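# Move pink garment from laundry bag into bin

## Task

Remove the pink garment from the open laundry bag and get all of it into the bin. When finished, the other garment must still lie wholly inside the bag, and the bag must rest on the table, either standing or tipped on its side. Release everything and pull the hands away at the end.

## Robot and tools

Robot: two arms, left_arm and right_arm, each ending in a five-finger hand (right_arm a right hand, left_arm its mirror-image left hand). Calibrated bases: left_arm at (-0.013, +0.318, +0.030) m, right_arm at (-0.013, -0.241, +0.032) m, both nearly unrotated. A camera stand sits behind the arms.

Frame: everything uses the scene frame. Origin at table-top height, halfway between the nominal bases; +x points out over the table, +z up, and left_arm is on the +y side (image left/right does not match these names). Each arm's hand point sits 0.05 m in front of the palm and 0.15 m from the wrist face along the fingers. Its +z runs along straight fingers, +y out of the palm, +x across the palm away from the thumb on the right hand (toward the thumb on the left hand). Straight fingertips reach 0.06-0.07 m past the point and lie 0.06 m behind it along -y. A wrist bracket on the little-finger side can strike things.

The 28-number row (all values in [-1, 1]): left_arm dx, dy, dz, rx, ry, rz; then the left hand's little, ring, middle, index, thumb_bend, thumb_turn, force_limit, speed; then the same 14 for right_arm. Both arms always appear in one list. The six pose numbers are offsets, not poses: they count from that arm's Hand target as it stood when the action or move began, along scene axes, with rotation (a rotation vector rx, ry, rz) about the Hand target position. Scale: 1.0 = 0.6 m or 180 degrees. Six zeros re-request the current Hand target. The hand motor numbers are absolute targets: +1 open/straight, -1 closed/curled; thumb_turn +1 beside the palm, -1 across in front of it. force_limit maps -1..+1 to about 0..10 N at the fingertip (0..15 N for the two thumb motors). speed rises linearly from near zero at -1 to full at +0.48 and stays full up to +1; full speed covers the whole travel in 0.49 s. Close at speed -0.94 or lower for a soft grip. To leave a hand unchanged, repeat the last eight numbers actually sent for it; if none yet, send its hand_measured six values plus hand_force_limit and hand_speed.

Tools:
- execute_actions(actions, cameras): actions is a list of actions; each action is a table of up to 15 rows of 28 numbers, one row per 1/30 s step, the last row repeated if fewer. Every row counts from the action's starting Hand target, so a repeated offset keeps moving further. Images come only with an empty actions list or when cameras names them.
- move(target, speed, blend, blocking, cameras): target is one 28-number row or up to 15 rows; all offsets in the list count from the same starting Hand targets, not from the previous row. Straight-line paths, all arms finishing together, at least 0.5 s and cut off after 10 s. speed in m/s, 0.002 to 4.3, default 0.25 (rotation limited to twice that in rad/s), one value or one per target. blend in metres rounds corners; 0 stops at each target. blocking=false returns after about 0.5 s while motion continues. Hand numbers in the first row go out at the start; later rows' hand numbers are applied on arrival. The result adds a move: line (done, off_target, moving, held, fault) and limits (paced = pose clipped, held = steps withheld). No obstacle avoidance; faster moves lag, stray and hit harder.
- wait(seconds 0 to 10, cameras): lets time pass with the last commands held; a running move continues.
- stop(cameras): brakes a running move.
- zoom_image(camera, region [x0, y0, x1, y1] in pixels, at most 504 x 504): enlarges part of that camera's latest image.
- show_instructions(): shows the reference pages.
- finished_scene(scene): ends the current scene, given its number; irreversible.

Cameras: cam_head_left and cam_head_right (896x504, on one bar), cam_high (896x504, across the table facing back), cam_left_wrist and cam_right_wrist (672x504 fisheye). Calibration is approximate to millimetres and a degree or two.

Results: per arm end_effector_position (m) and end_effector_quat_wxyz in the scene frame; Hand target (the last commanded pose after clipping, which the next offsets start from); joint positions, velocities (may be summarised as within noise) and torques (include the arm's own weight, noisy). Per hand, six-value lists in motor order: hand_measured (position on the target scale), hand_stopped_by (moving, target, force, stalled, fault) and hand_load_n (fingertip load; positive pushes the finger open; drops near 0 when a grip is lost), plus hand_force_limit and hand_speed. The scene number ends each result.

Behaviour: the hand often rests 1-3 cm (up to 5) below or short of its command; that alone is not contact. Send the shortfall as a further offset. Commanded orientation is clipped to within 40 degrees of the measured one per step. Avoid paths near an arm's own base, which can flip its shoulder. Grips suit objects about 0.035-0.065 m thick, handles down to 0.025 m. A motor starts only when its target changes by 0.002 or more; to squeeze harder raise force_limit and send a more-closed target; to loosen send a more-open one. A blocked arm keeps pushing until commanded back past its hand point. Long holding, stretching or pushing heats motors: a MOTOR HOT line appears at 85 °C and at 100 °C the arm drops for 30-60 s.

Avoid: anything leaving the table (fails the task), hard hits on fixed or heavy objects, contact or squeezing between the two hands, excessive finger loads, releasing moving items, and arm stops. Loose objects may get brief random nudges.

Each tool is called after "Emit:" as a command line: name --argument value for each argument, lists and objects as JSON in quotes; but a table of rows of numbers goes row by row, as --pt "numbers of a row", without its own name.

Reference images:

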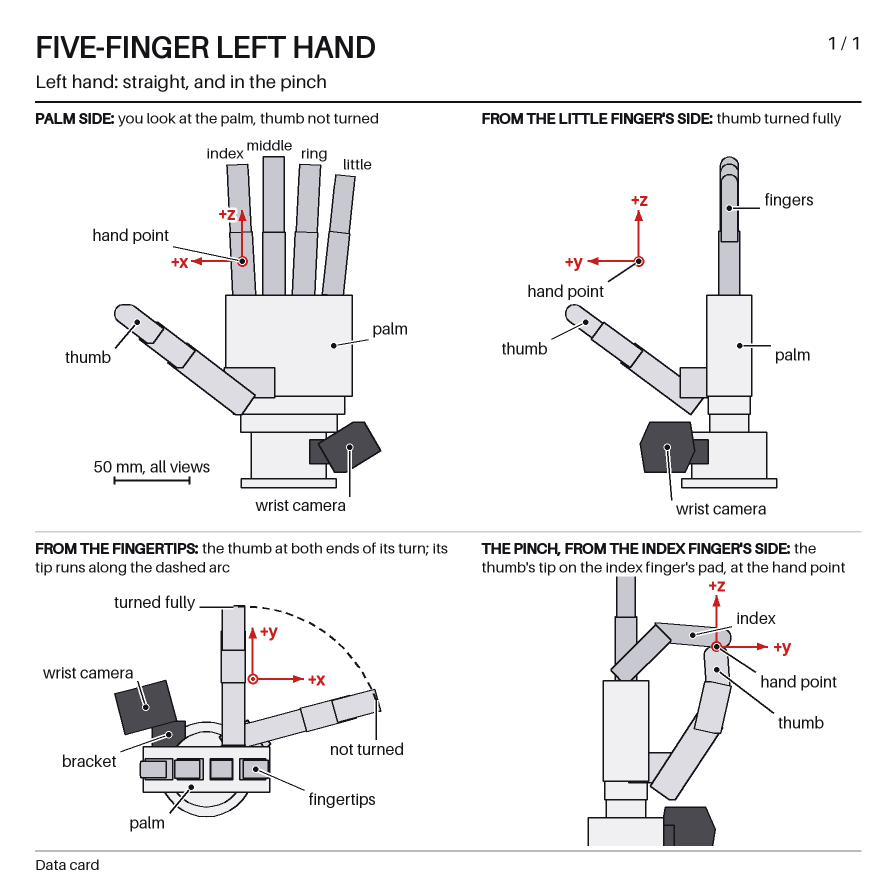

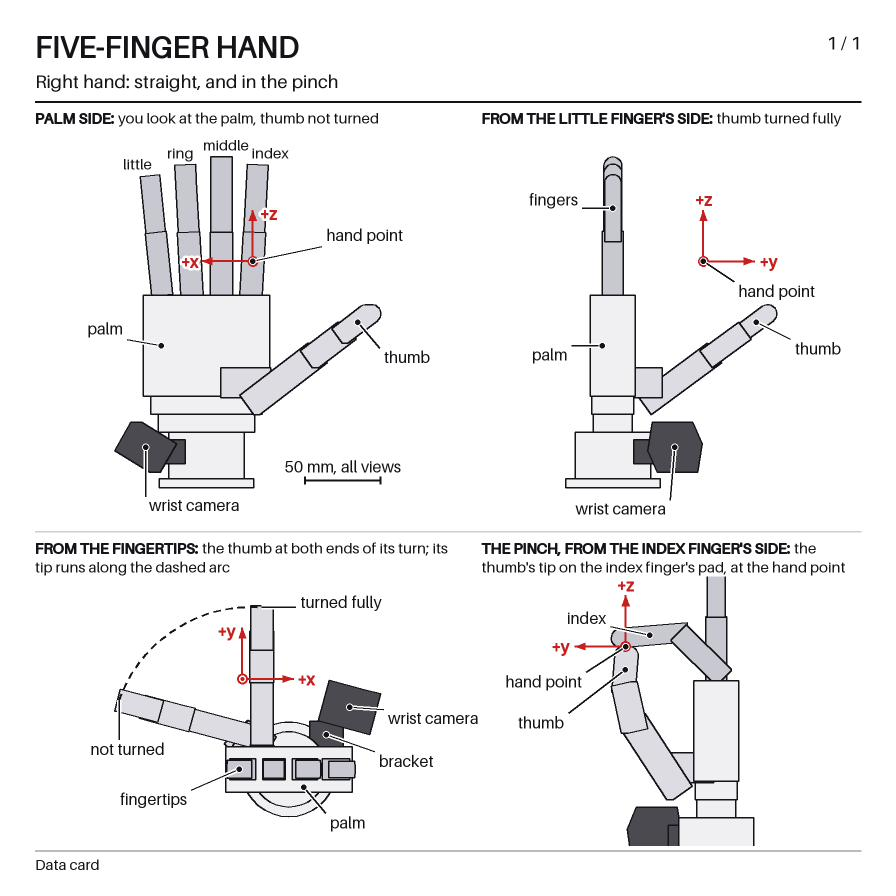

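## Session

Emit:
execute_actions --actions '[]'

Scene clock: 0.00 s.
left_arm: end_effector_position=(+0.2805, +0.4744, +0.1322) hand_measured=(+1.000, +1.000, +1.000, +1.000, +1.000, +1.000) hand_load_n=(+0.0, +0.0, +0.0, +0.0, +0.0, +0.0) hand_stopped_by=(target, target, target, target, target, target) hand_force_limit=0.00 hand_speed=-0.80 end_effector_quat_wxyz=(-0.089, +0.688, -0.582, +0.425) | right_arm: end_effector_position=(+0.3846, +0.0770, +0.2921) hand_measured=(+1.000, +1.000, +1.000, +1.000, +1.000, +1.000) hand_load_n=(+0.0, +0.0, +0.0, +0.0, +0.0, +0.0) hand_stopped_by=(target, target, target, target, target, target) hand_force_limit=0.00 hand_speed=-0.80 end_effector_quat_wxyz=(+0.755, -0.653, +0.045, +0.044)
Joint positions: left_arm=[0.87 1.338 0.799 -0.853 0.885 0.679] | right_arm=[0.271 1.595 0.864 1.223 -1.261 0.598]
Joint velocities: within noise
Joint torques (N m): no reading
Heat: left arm: hottest shoulder 34 °C; right arm: hottest shoulder 34 °C.
Hand target: left_arm +0.2861, +0.4819, +0.1391; -0.100, +0.684, -0.585, +0.424 | right_arm +0.3893, +0.0783, +0.2961; +0.756, -0.652, +0.039, +0.040
camera_calibration:
cam_left_wrist: T_world_to_cam=[[0.73165, 0.0480289, 0.679986, -0.310047], [-0.525121, -0.596347, 0.60714, 0.349846], [0.434668, -0.801289, -0.411096, 0.425427], [0, 0, 0, 1]] pos_world=[0.225638, 0.564411, 0.173314]
cam_right_wrist: T_world_to_cam=[[0.0818622, 0.120356, -0.98935, 0.245698], [-0.887881, -0.442125, -0.127252, 0.418995], [-0.452732, 0.888842, 0.0706686, 0.195961], [0, 0, 0, 1]] pos_world=[0.440621, -0.0185014, 0.282551]

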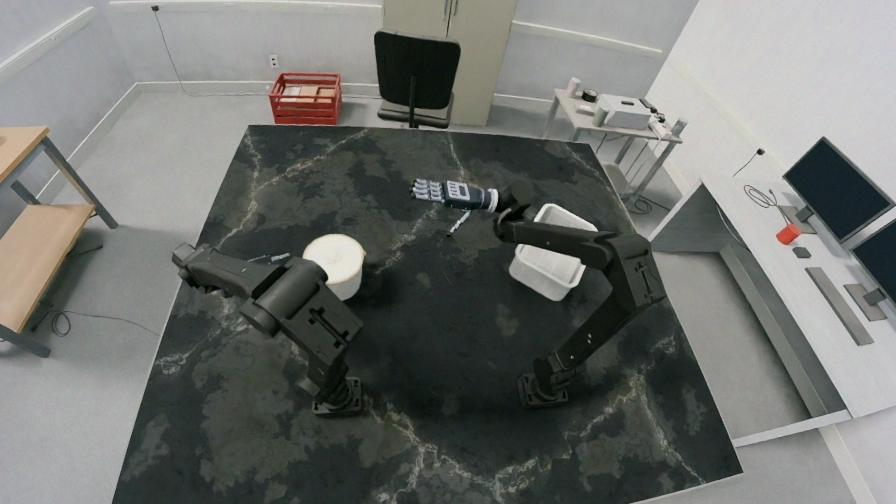

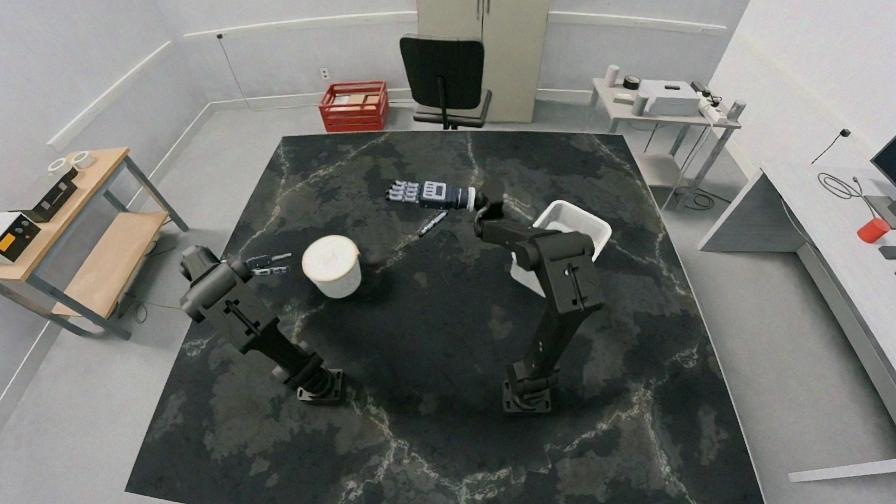

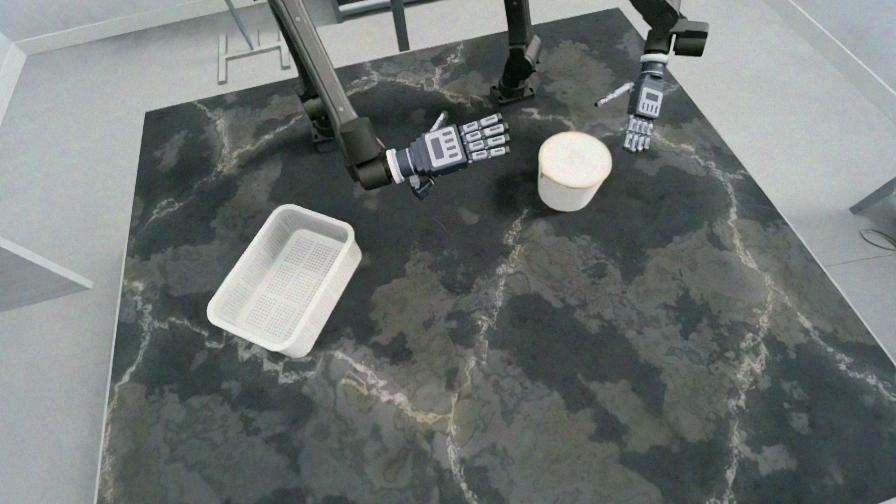

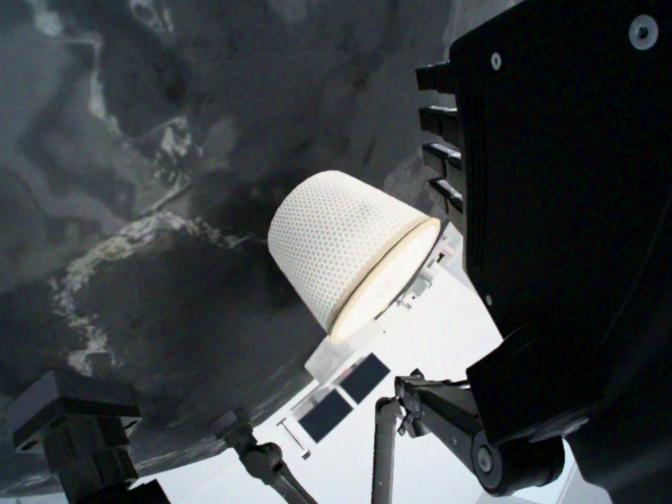

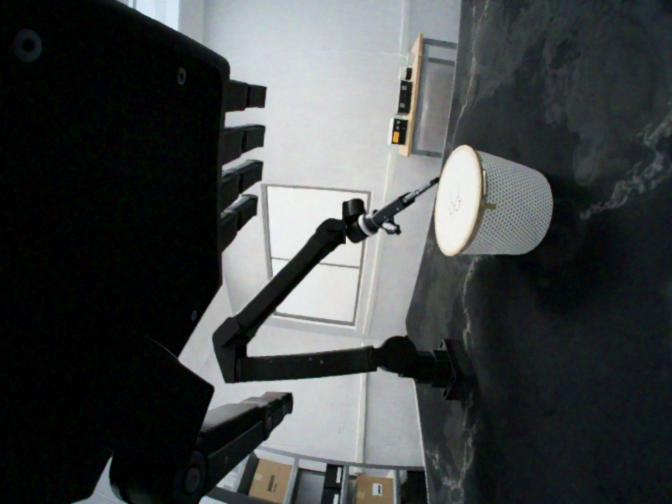

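Emit:
zoom_image --camera "cam_high" --region '[500, 90, 680, 230]'

Emit:
zoom_image --camera "cam_head_left" --region '[220, 200, 420, 330]'

Emit:
zoom_image --camera "cam_head_right" --region '[230, 210, 430, 330]'

Emit:
zoom_image --camera "cam_right_wrist" --region '[400, 120, 580, 280]'

Emit:
zoom_image --camera "cam_left_wrist" --region '[240, 150, 480, 370]'

Scaled by 2.800 from the camera's 896x504 image, which has a finer 1280x720 frame.

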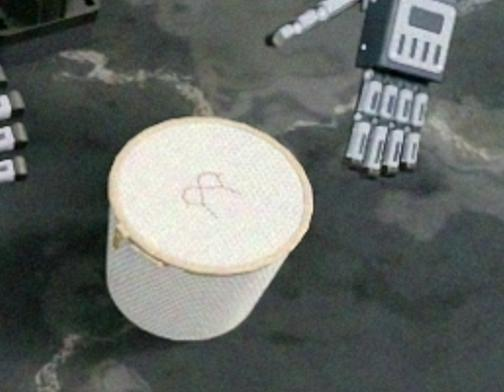

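Scaled by 2.520 from the camera's 896x504 image, which has a finer 1280x720 frame.

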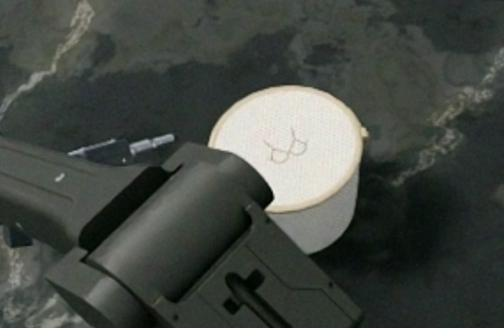

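Scaled by 2.520 from the camera's 896x504 image, which has a finer 1280x720 frame.

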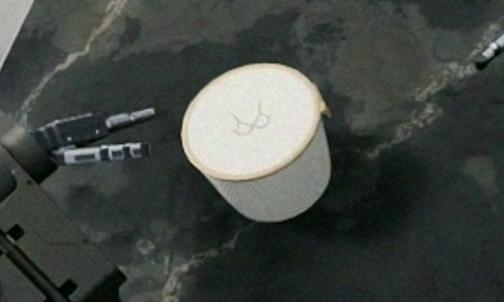

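Scaled by 2.800 from the camera's 672x504 image, which has a finer 960x720 frame.

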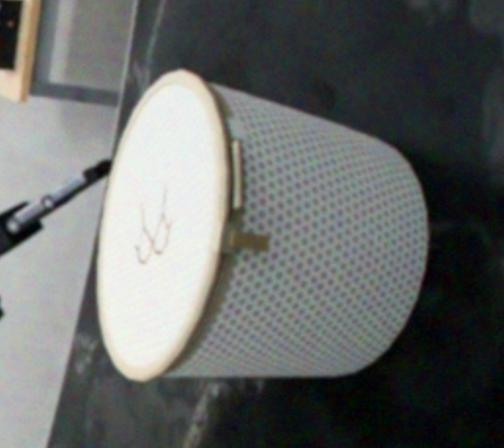

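Scaled by 2.100 from the camera's 672x504 image, which has a finer 960x720 frame.

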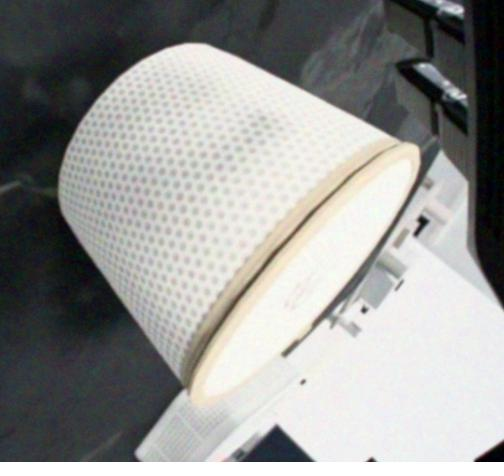

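Emit:
move --target '[-0.152,0.013,0.085,0.195,0.026,-0.309,1,1,1,1,-0.5,-1,-0.1,0.3,-0.066,-0.333,0.09,-0.338,0.288,-0.404,1,1,1,1,0.9,-1,-0.1,-0.3]' --speed 0.3 --cameras '["all"]'

Scene clock: 15.63 s.
left_arm: end_effector_position=(+0.1853, +0.4838, +0.1744) hand_measured=(+1.000, +1.000, +1.000, +1.000, -0.500, -1.000) hand_load_n=(+0.0, +0.0, +0.0, +0.0, +0.0, +0.0) hand_stopped_by=(target, target, target, target, target, target) hand_force_limit=-0.10 hand_speed=0.30 end_effector_quat_wxyz=(+0.049, -0.310, +0.925, -0.214) | right_arm: end_effector_position=(+0.3406, -0.1286, +0.3354) hand_measured=(+1.000, +1.000, +1.000, +1.000, +0.900, -1.000) hand_load_n=(+0.0, +0.0, -0.5, -0.5, +0.0, +0.0) hand_stopped_by=(target, target, target, target, target, target) hand_force_limit=-0.10 hand_speed=-0.30 end_effector_quat_wxyz=(-0.144, +0.692, -0.691, +0.149)
Joint positions: left_arm=[0.724 1.169 0.937 -1.45 0.431 1.735] | right_arm=[0.253 1.165 1.345 -1.346 0.105 0.224]
Joint torques (N m): left_arm=[-1.85 -6.48 12.6 -0.73 0.25 0.21] | right_arm=[0.79 -6.48 13.22 0.5 0.12 0.2]
Heat: left arm: hottest elbow 37 °C; right arm: hottest shoulder 35 °C.
Hand target: left_arm +0.1949, +0.4897, +0.1902; +0.065, -0.293, +0.932, -0.206 | right_arm +0.3498, -0.1215, +0.3501; -0.154, +0.691, -0.690, +0.154
Off the commanded pose: left_arm 0.019 m, 3 deg | right_arm 0.019 m, 1 deg.
move: off_target (left_arm, right_arm)
camera_calibration:
cam_left_wrist: T_world_to_cam=[[0.338581, -0.866401, 0.367031, 0.300308], [-0.890816, -0.169542, 0.421549, 0.173539], [-0.303003, -0.469685, -0.829207, 0.540856], [0, 0, 0, 1]] pos_world=[0.216794, 0.543642, 0.265104]
cam_right_wrist: T_world_to_cam=[[-0.903683, -0.20799, -0.374295, 0.404077], [-0.345268, 0.870947, 0.349629, 0.118674], [0.253272, 0.445186, -0.858873, 0.369943], [0, 0, 0, 1]] pos_world=[0.312436, -0.184008, 0.427486]

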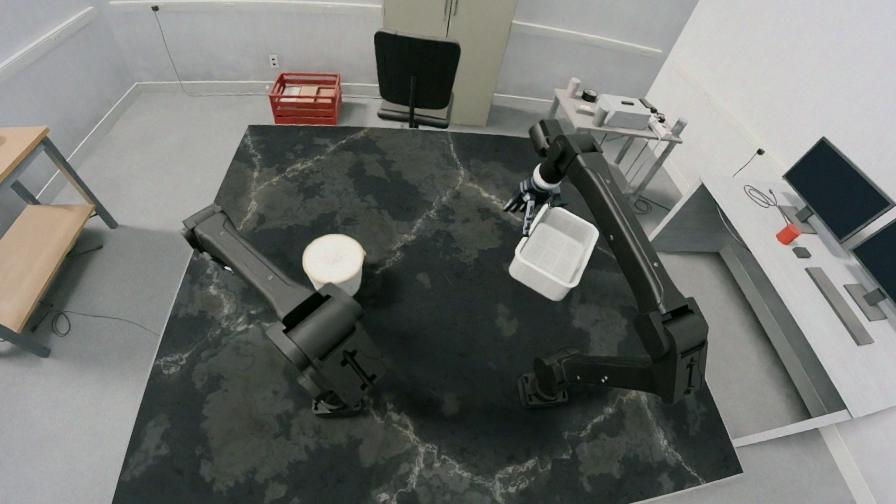

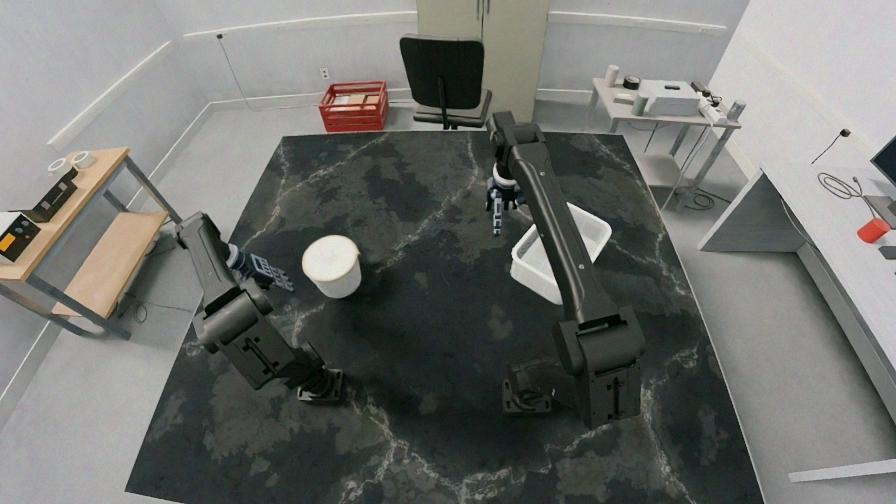

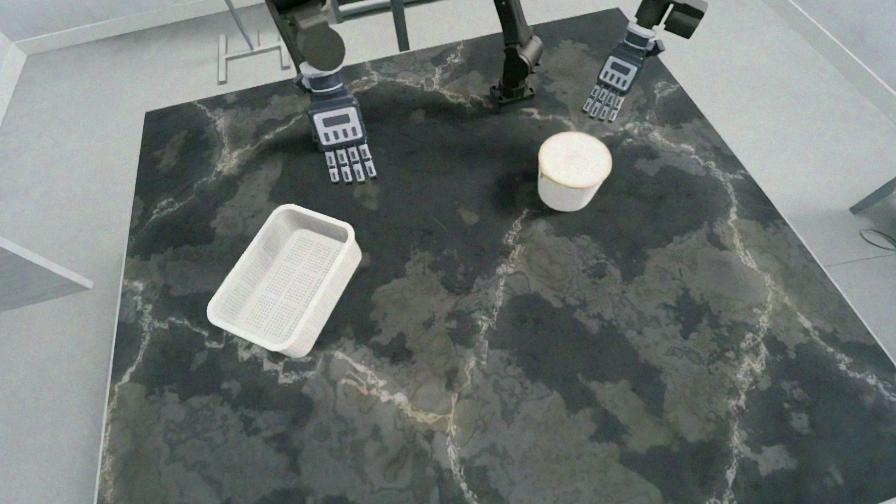

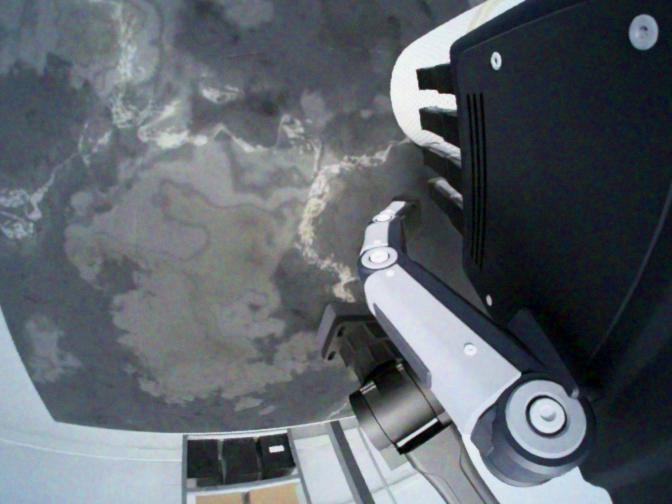

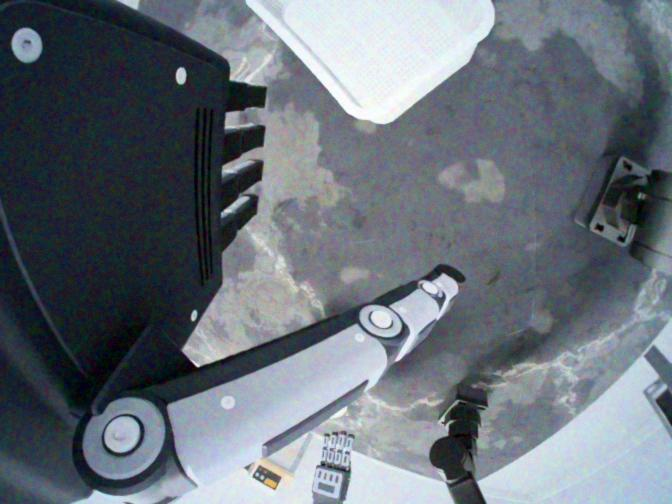

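Emit:
move --pt "0.03 0.018 -0.2167 0 0 0 1 1 1 1 -0.5 -1 -0.1 0.3 0 0 0 0 0 0 1 1 1 1 0.9 -1 -0.1 -0.3" --pt "0.081 -0.068 -0.2167 0 0 0 1 1 1 1 -0.5 -1 -0.1 0.3 0 0 0 0 0 0 1 1 1 1 0.9 -1 -0.1 -0.3" --speed '[0.2,0.1]' --cameras '["cam_head_left","cam_high","cam_head_right"]'

Emit:
zoom_image --camera "cam_high" --region '[500, 60, 680, 240]'

Scene clock: 19.50 s.
left_arm: end_effector_position=(+0.2373, +0.4496, +0.0565) hand_measured=(+1.000, +1.000, +1.000, +1.000, -0.500, -1.000) hand_load_n=(+0.0, +0.0, +0.0, +0.0, +0.0, +0.0) hand_stopped_by=(target, target, target, target, target, target) hand_force_limit=-0.10 hand_speed=0.30 end_effector_quat_wxyz=(+0.054, -0.295, +0.931, -0.210) | right_arm: end_effector_position=(+0.3406, -0.1286, +0.3354) hand_measured=(+1.000, +1.000, +1.000, +1.000, +0.900, -1.000) hand_load_n=(+0.0, +0.0, +0.0, +0.0, +0.0, +0.0) hand_stopped_by=(target, target, target, target, target, target) hand_force_limit=-0.10 hand_speed=-0.30 end_effector_quat_wxyz=(-0.144, +0.692, -0.692, +0.149)
Joint positions: left_arm=[0.524 1.337 0.744 -0.991 0.437 1.547] | right_arm=[0.253 1.165 1.345 -1.346 0.105 0.224]
Joint torques (N m): left_arm=[-1.03 -7.77 8.08 0.79 0.27 -0.13] | right_arm=[0.79 -6.48 13.22 0.5 0.12 0.2]
Heat: left arm: hottest elbow 37 °C; right arm: hottest elbow 37 °C.
Hand target: left_arm +0.2436, +0.4490, +0.0601; +0.065, -0.293, +0.932, -0.206 | right_arm +0.3498, -0.1215, +0.3501; -0.154, +0.691, -0.690, +0.154
Off the commanded pose: left_arm 0.007 m, 1 deg | right_arm 0.019 m, 1 deg.
move: off_target (right_arm)
Images, in order (width x height): cam_head_left 896x504, cam_head_right 896x504, cam_high 896x504.

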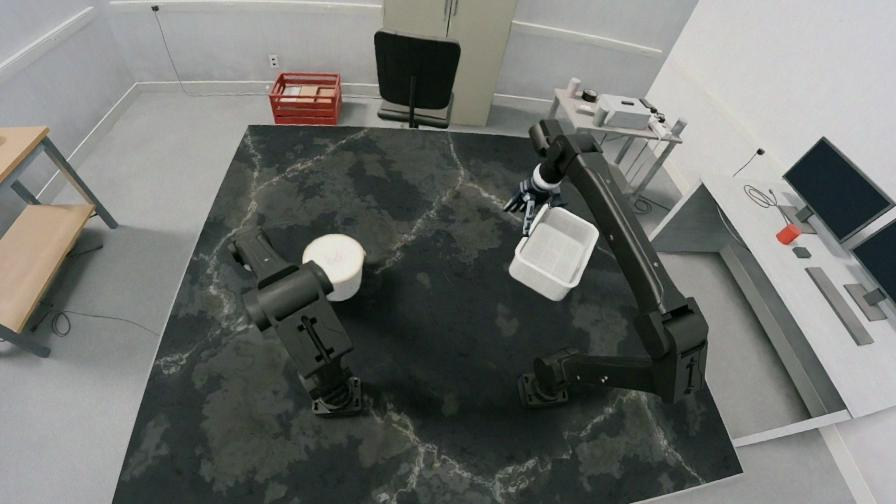

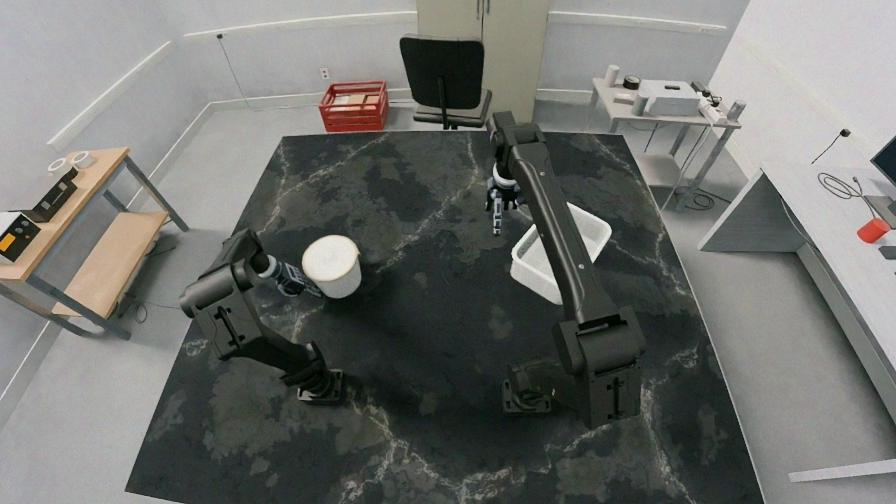

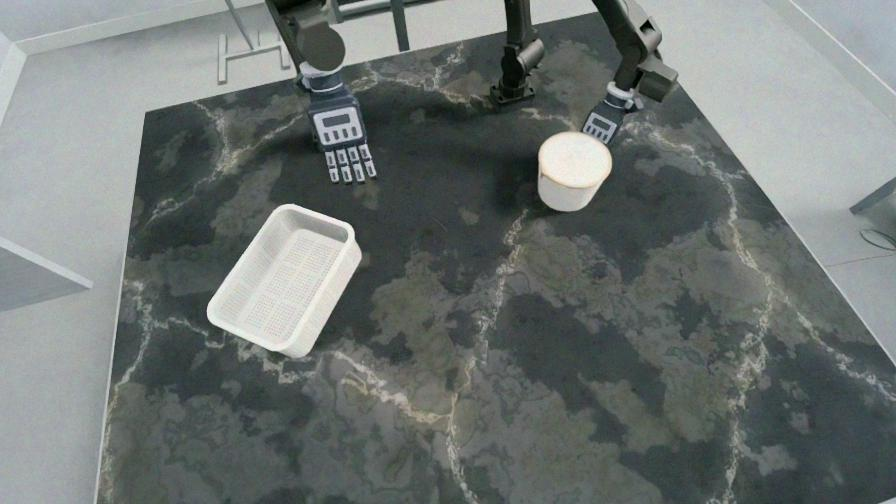

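Scaled by 2.800 from the camera's 896x504 image, which has a finer 1280x720 frame.

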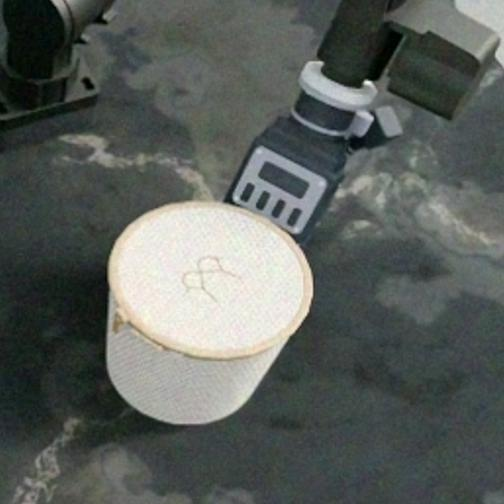

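Emit:
move --target '[0.092,-0.158,0.0,0,0,0,1,1,1,1,-0.5,-1,-0.1,0.3,0,0,0,0,0,0,1,1,1,1,0.9,-1,-0.1,-0.3]' --speed 0.1 --cameras '["cam_head_left","cam_high"]'

Emit:
zoom_image --camera "cam_high" --region '[460, 60, 680, 260]'

Scene clock: 21.73 s.
left_arm: end_effector_position=(+0.2868, +0.3562, +0.0570) hand_measured=(+1.000, +1.000, +1.000, +1.000, -0.500, -1.000) hand_load_n=(+0.0, -0.5, +0.0, -0.5, +0.0, +0.0) hand_stopped_by=(target, target, target, target, target, target) hand_force_limit=-0.10 hand_speed=0.30 end_effector_quat_wxyz=(+0.053, -0.295, +0.932, -0.205) | right_arm: end_effector_position=(+0.3406, -0.1286, +0.3354) hand_measured=(+1.000, +1.000, +1.000, +1.000, +0.900, -1.000) hand_load_n=(+0.0, +0.0, +0.0, +0.0, -0.5, +0.0) hand_stopped_by=(target, target, target, target, target, target) hand_force_limit=-0.10 hand_speed=-0.30 end_effector_quat_wxyz=(-0.144, +0.692, -0.692, +0.149)
Joint positions: left_arm=[0.186 1.327 0.735 -0.84 0.405 1.177] | right_arm=[0.253 1.165 1.345 -1.346 0.105 0.224]
Joint torques (N m): left_arm=[-1.67 -6.53 9.61 1.31 0.23 -0.12] | right_arm=[0.85 -6.53 13.22 0.5 0.13 0.2]
Heat: left arm: hottest elbow 37 °C; right arm: hottest elbow 38 °C.
Hand target: left_arm +0.2988, +0.3542, +0.0601; +0.065, -0.293, +0.932, -0.206 | right_arm +0.3498, -0.1215, +0.3501; -0.154, +0.691, -0.690, +0.154
Off the commanded pose: left_arm 0.013 m, 1 deg | right_arm 0.019 m, 1 deg.
move: off_target (left_arm, right_arm)
Images, in order (width x height): cam_head_left 896x504, cam_high 896x504.

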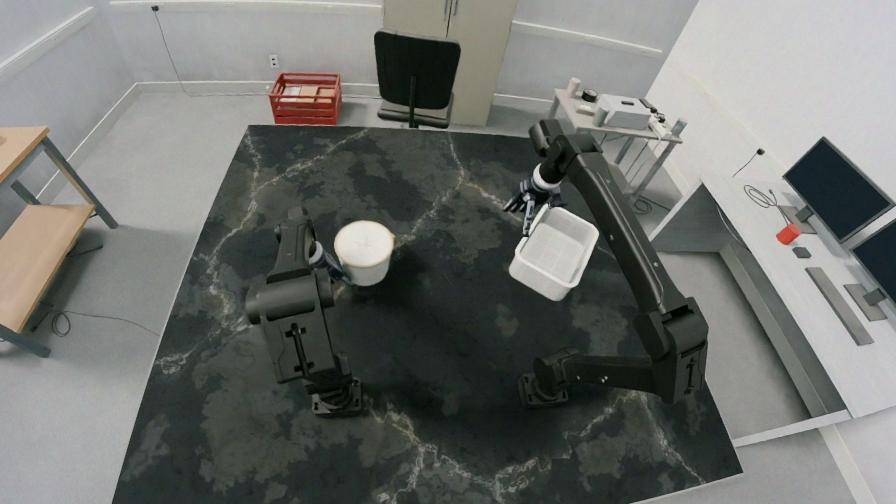

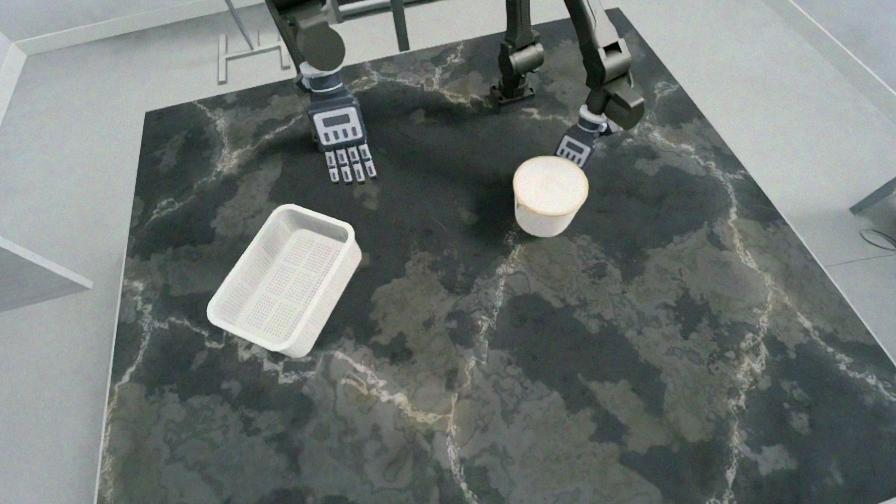

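Scaled by 2.291 from the camera's 896x504 image, which has a finer 1280x720 frame.

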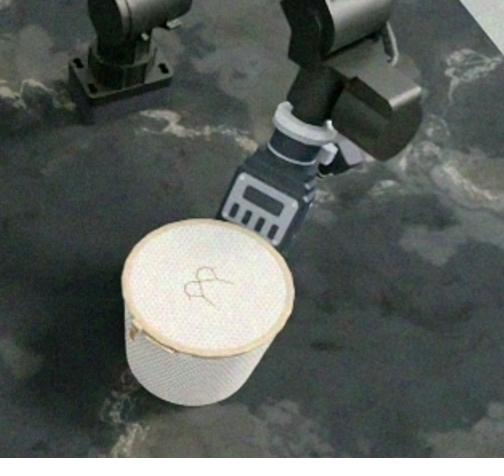

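Emit:
move --target '[0.058,-0.112,0.0,0,0,0,1,1,1,1,-0.5,-1,-0.1,0.3,0,0,0,0,0,0,1,1,1,1,0.9,-1,-0.1,-0.3]' --speed 0.1 --cameras '["cam_head_left","cam_high"]'

Emit:
zoom_image --camera "cam_high" --region '[440, 80, 640, 280]'

Emit:
zoom_image --camera "cam_head_left" --region '[280, 160, 480, 320]'

Scene clock: 24.07 s.
left_arm: end_effector_position=(+0.3084, +0.2912, +0.0512) hand_measured=(+1.000, +1.000, +1.000, +1.000, -0.500, -1.000) hand_load_n=(+0.0, -0.5, +0.0, +0.0, +0.0, +0.0) hand_stopped_by=(target, target, target, target, target, target) hand_force_limit=-0.10 hand_speed=0.30 end_effector_quat_wxyz=(+0.044, -0.297, +0.933, -0.200) | right_arm: end_effector_position=(+0.3406, -0.1286, +0.3354) hand_measured=(+1.000, +1.000, +1.000, +1.000, +0.900, -1.000) hand_load_n=(+0.0, +0.0, +0.0, +0.0, +0.0, +0.0) hand_stopped_by=(target, target, target, target, target, target) hand_force_limit=-0.10 hand_speed=-0.30 end_effector_quat_wxyz=(-0.144, +0.692, -0.692, +0.149)
Joint positions: left_arm=[-0.022 1.371 0.755 -0.754 0.362 0.958] | right_arm=[0.253 1.165 1.345 -1.346 0.105 0.224]
Joint torques (N m): left_arm=[-2.2 -6.89 12.25 1.63 0.18 -0.14] | right_arm=[0.85 -6.48 13.2 0.51 0.12 0.2]
Heat: left arm: hottest elbow 37 °C; right arm: hottest elbow 39 °C.
Hand target: left_arm +0.3335, +0.2870, +0.0601; +0.065, -0.293, +0.932, -0.206 | right_arm +0.3498, -0.1215, +0.3501; -0.154, +0.691, -0.690, +0.154
Off the commanded pose: left_arm 0.027 m, 3 deg | right_arm 0.019 m, 1 deg.
move: off_target (left_arm, right_arm)
Images, in order (width x height): cam_head_left 896x504, cam_high 896x504.

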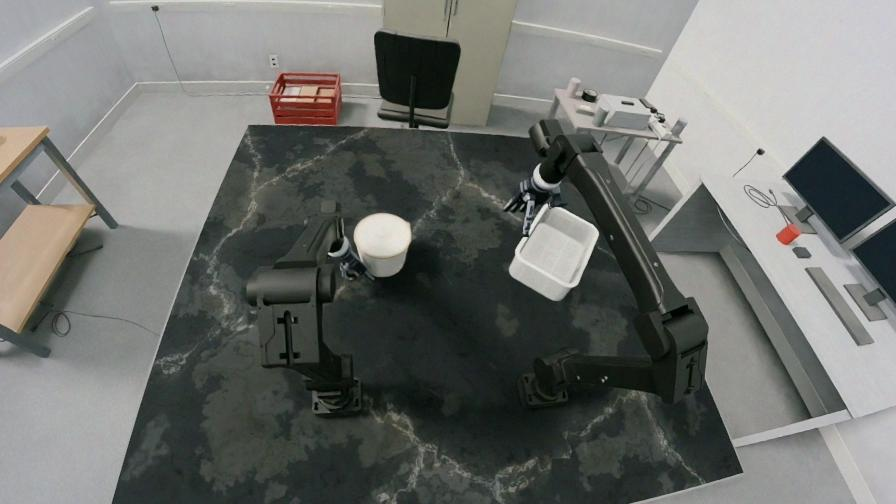

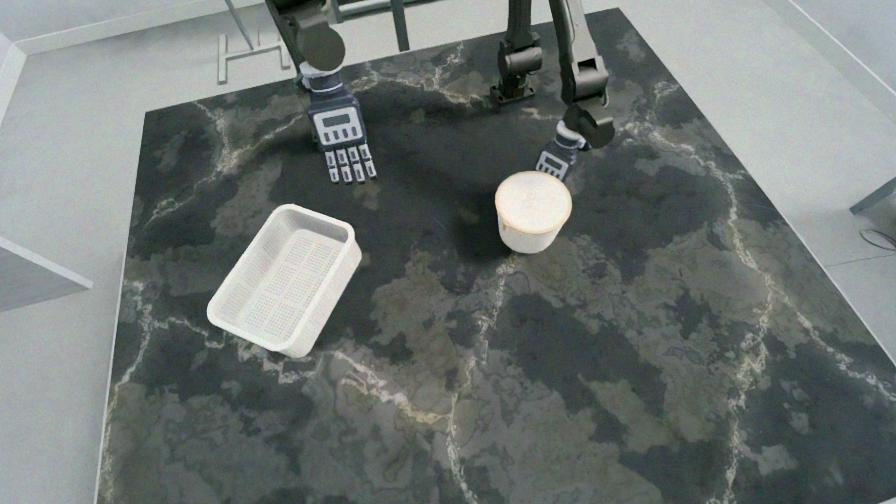

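Scaled by 2.520 from the camera's 896x504 image, which has a finer 1280x720 frame.

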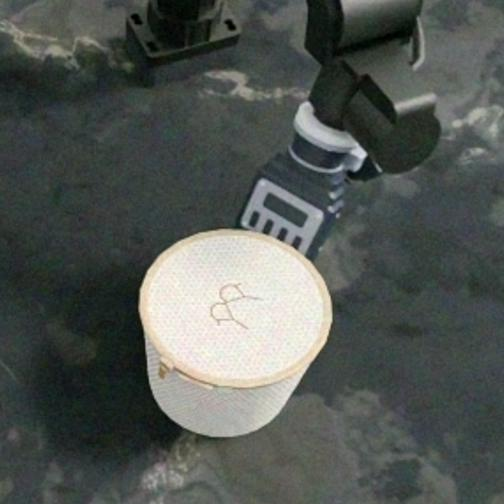

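Scaled by 2.520 from the camera's 896x504 image, which has a finer 1280x720 frame.

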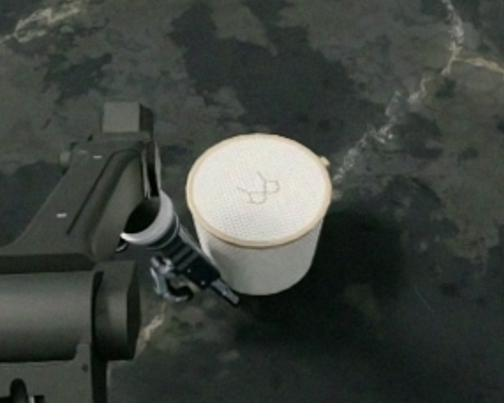

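Emit:
move --pt "-0.081 0.08 0.0 0 0 0 1 1 1 1 -0.5 -1 -0.1 0.3 0 0 0 0 0 0 1 1 1 1 0.9 -1 -0.1 -0.3" --pt "-0.124 0.0525 0.015 -0.1468 -0.1292 0.0703 1 1 1 1 -0.5 -1 -0.1 0.3 0 0 0 0 0 0 1 1 1 1 0.9 -1 -0.1 -0.3" --speed '[0.15,0.2]' --blend 0.02 --cameras '["all"]'

Emit:
zoom_image --camera "cam_high" --region '[440, 80, 640, 280]'

Emit:
zoom_image --camera "cam_head_left" --region '[280, 160, 480, 320]'

Scene clock: 28.40 s.
left_arm: end_effector_position=(+0.2548, +0.3131, +0.0651) hand_measured=(+1.000, +1.000, +1.000, +1.000, -0.500, -1.000) hand_load_n=(+0.0, +0.0, +0.0, +0.0, +0.0, +0.0) hand_stopped_by=(target, target, target, target, target, target) hand_force_limit=-0.10 hand_speed=0.30 end_effector_quat_wxyz=(+0.190, -0.348, +0.796, -0.458) | right_arm: end_effector_position=(+0.3406, -0.1286, +0.3354) hand_measured=(+1.000, +1.000, +1.000, +1.000, +0.900, -1.000) hand_load_n=(+0.0, +0.0, +0.0, +0.0, +0.0, +0.0) hand_stopped_by=(target, target, target, target, target, target) hand_force_limit=-0.10 hand_speed=-0.30 end_effector_quat_wxyz=(-0.144, +0.692, -0.692, +0.149)
Joint positions: left_arm=[0.474 1.056 0.374 -0.464 0.978 1.053] | right_arm=[0.253 1.165 1.345 -1.346 0.105 0.224]
Joint torques (N m): left_arm=[0.73 -3.49 8.2 1.76 0.72 -0.17] | right_arm=[0.79 -6.53 13.23 0.5 0.12 0.2]
Heat: left arm: hottest elbow 38 °C; right arm: hottest elbow 40 °C.
Hand target: left_arm +0.2592, +0.3185, +0.0691; +0.203, -0.352, +0.791, -0.457 | right_arm +0.3498, -0.1215, +0.3501; -0.154, +0.691, -0.690, +0.154
Off the commanded pose: left_arm 0.008 m, 2 deg | right_arm 0.019 m, 1 deg.
move: off_target (right_arm)
camera_calibration:
cam_left_wrist: T_world_to_cam=[[0.228389, -0.55081, 0.802774, 0.0699337], [-0.965546, -0.233798, 0.11428, 0.311727], [0.12474, -0.801216, -0.585229, 0.370023], [0, 0, 0, 1]] pos_world=[0.238858, 0.40787, 0.124783]
cam_right_wrist: T_world_to_cam=[[-0.903814, -0.207243, -0.374393, 0.404298], [-0.344561, 0.871276, 0.349507, 0.118567], [0.253767, 0.444891, -0.85888, 0.369737], [0, 0, 0, 1]] pos_world=[0.312436, -0.184009, 0.427486]

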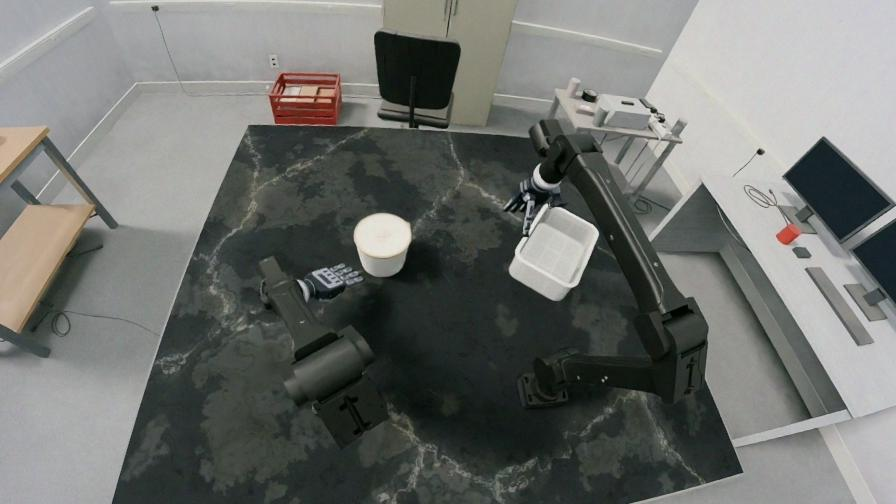

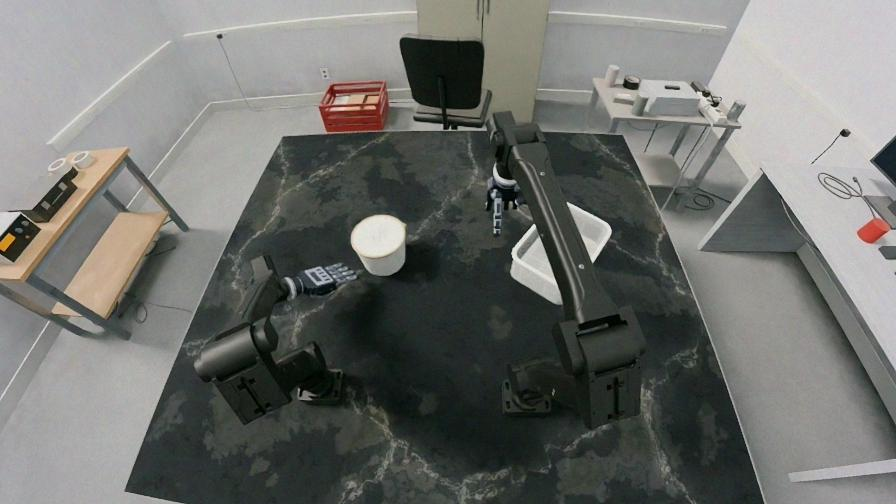

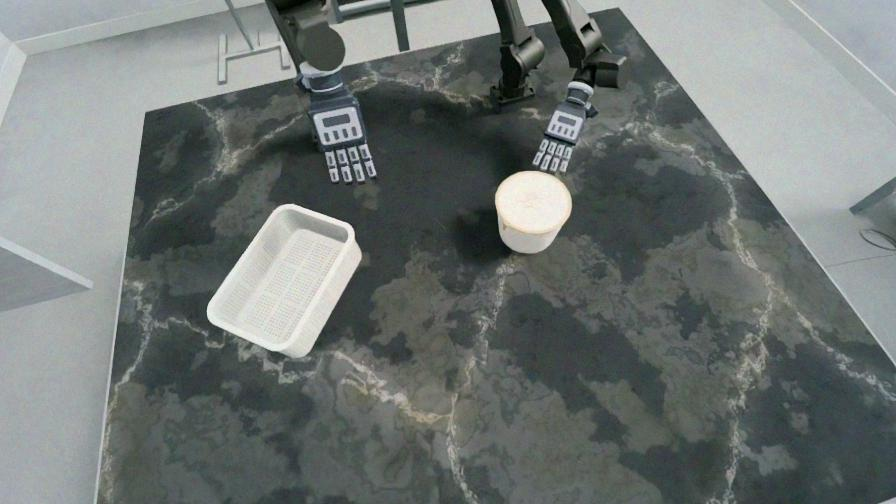

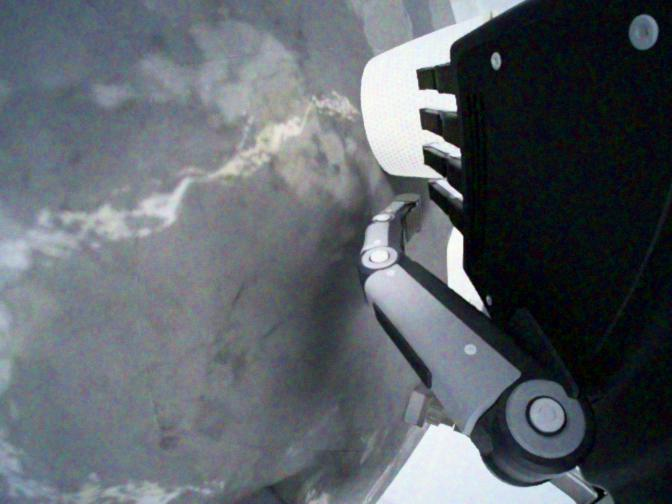

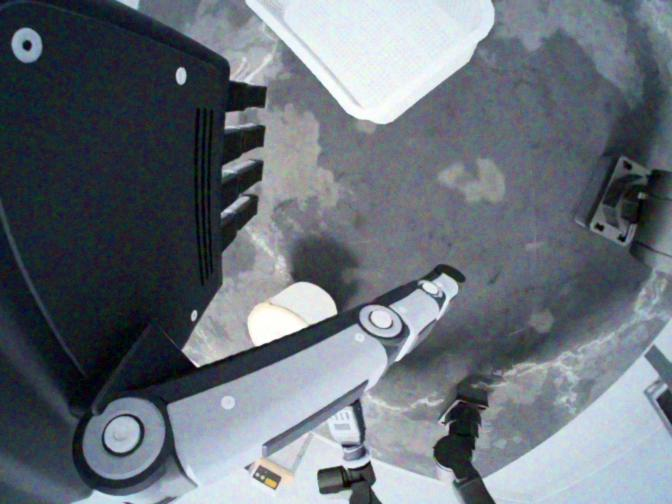

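Scaled by 2.520 from the camera's 896x504 image, which has a finer 1280x720 frame.

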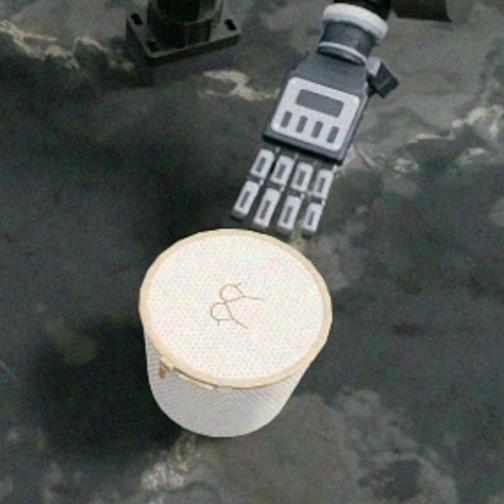

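Scaled by 2.520 from the camera's 896x504 image, which has a finer 1280x720 frame.

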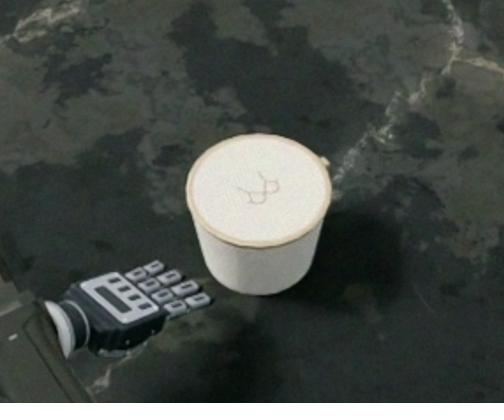

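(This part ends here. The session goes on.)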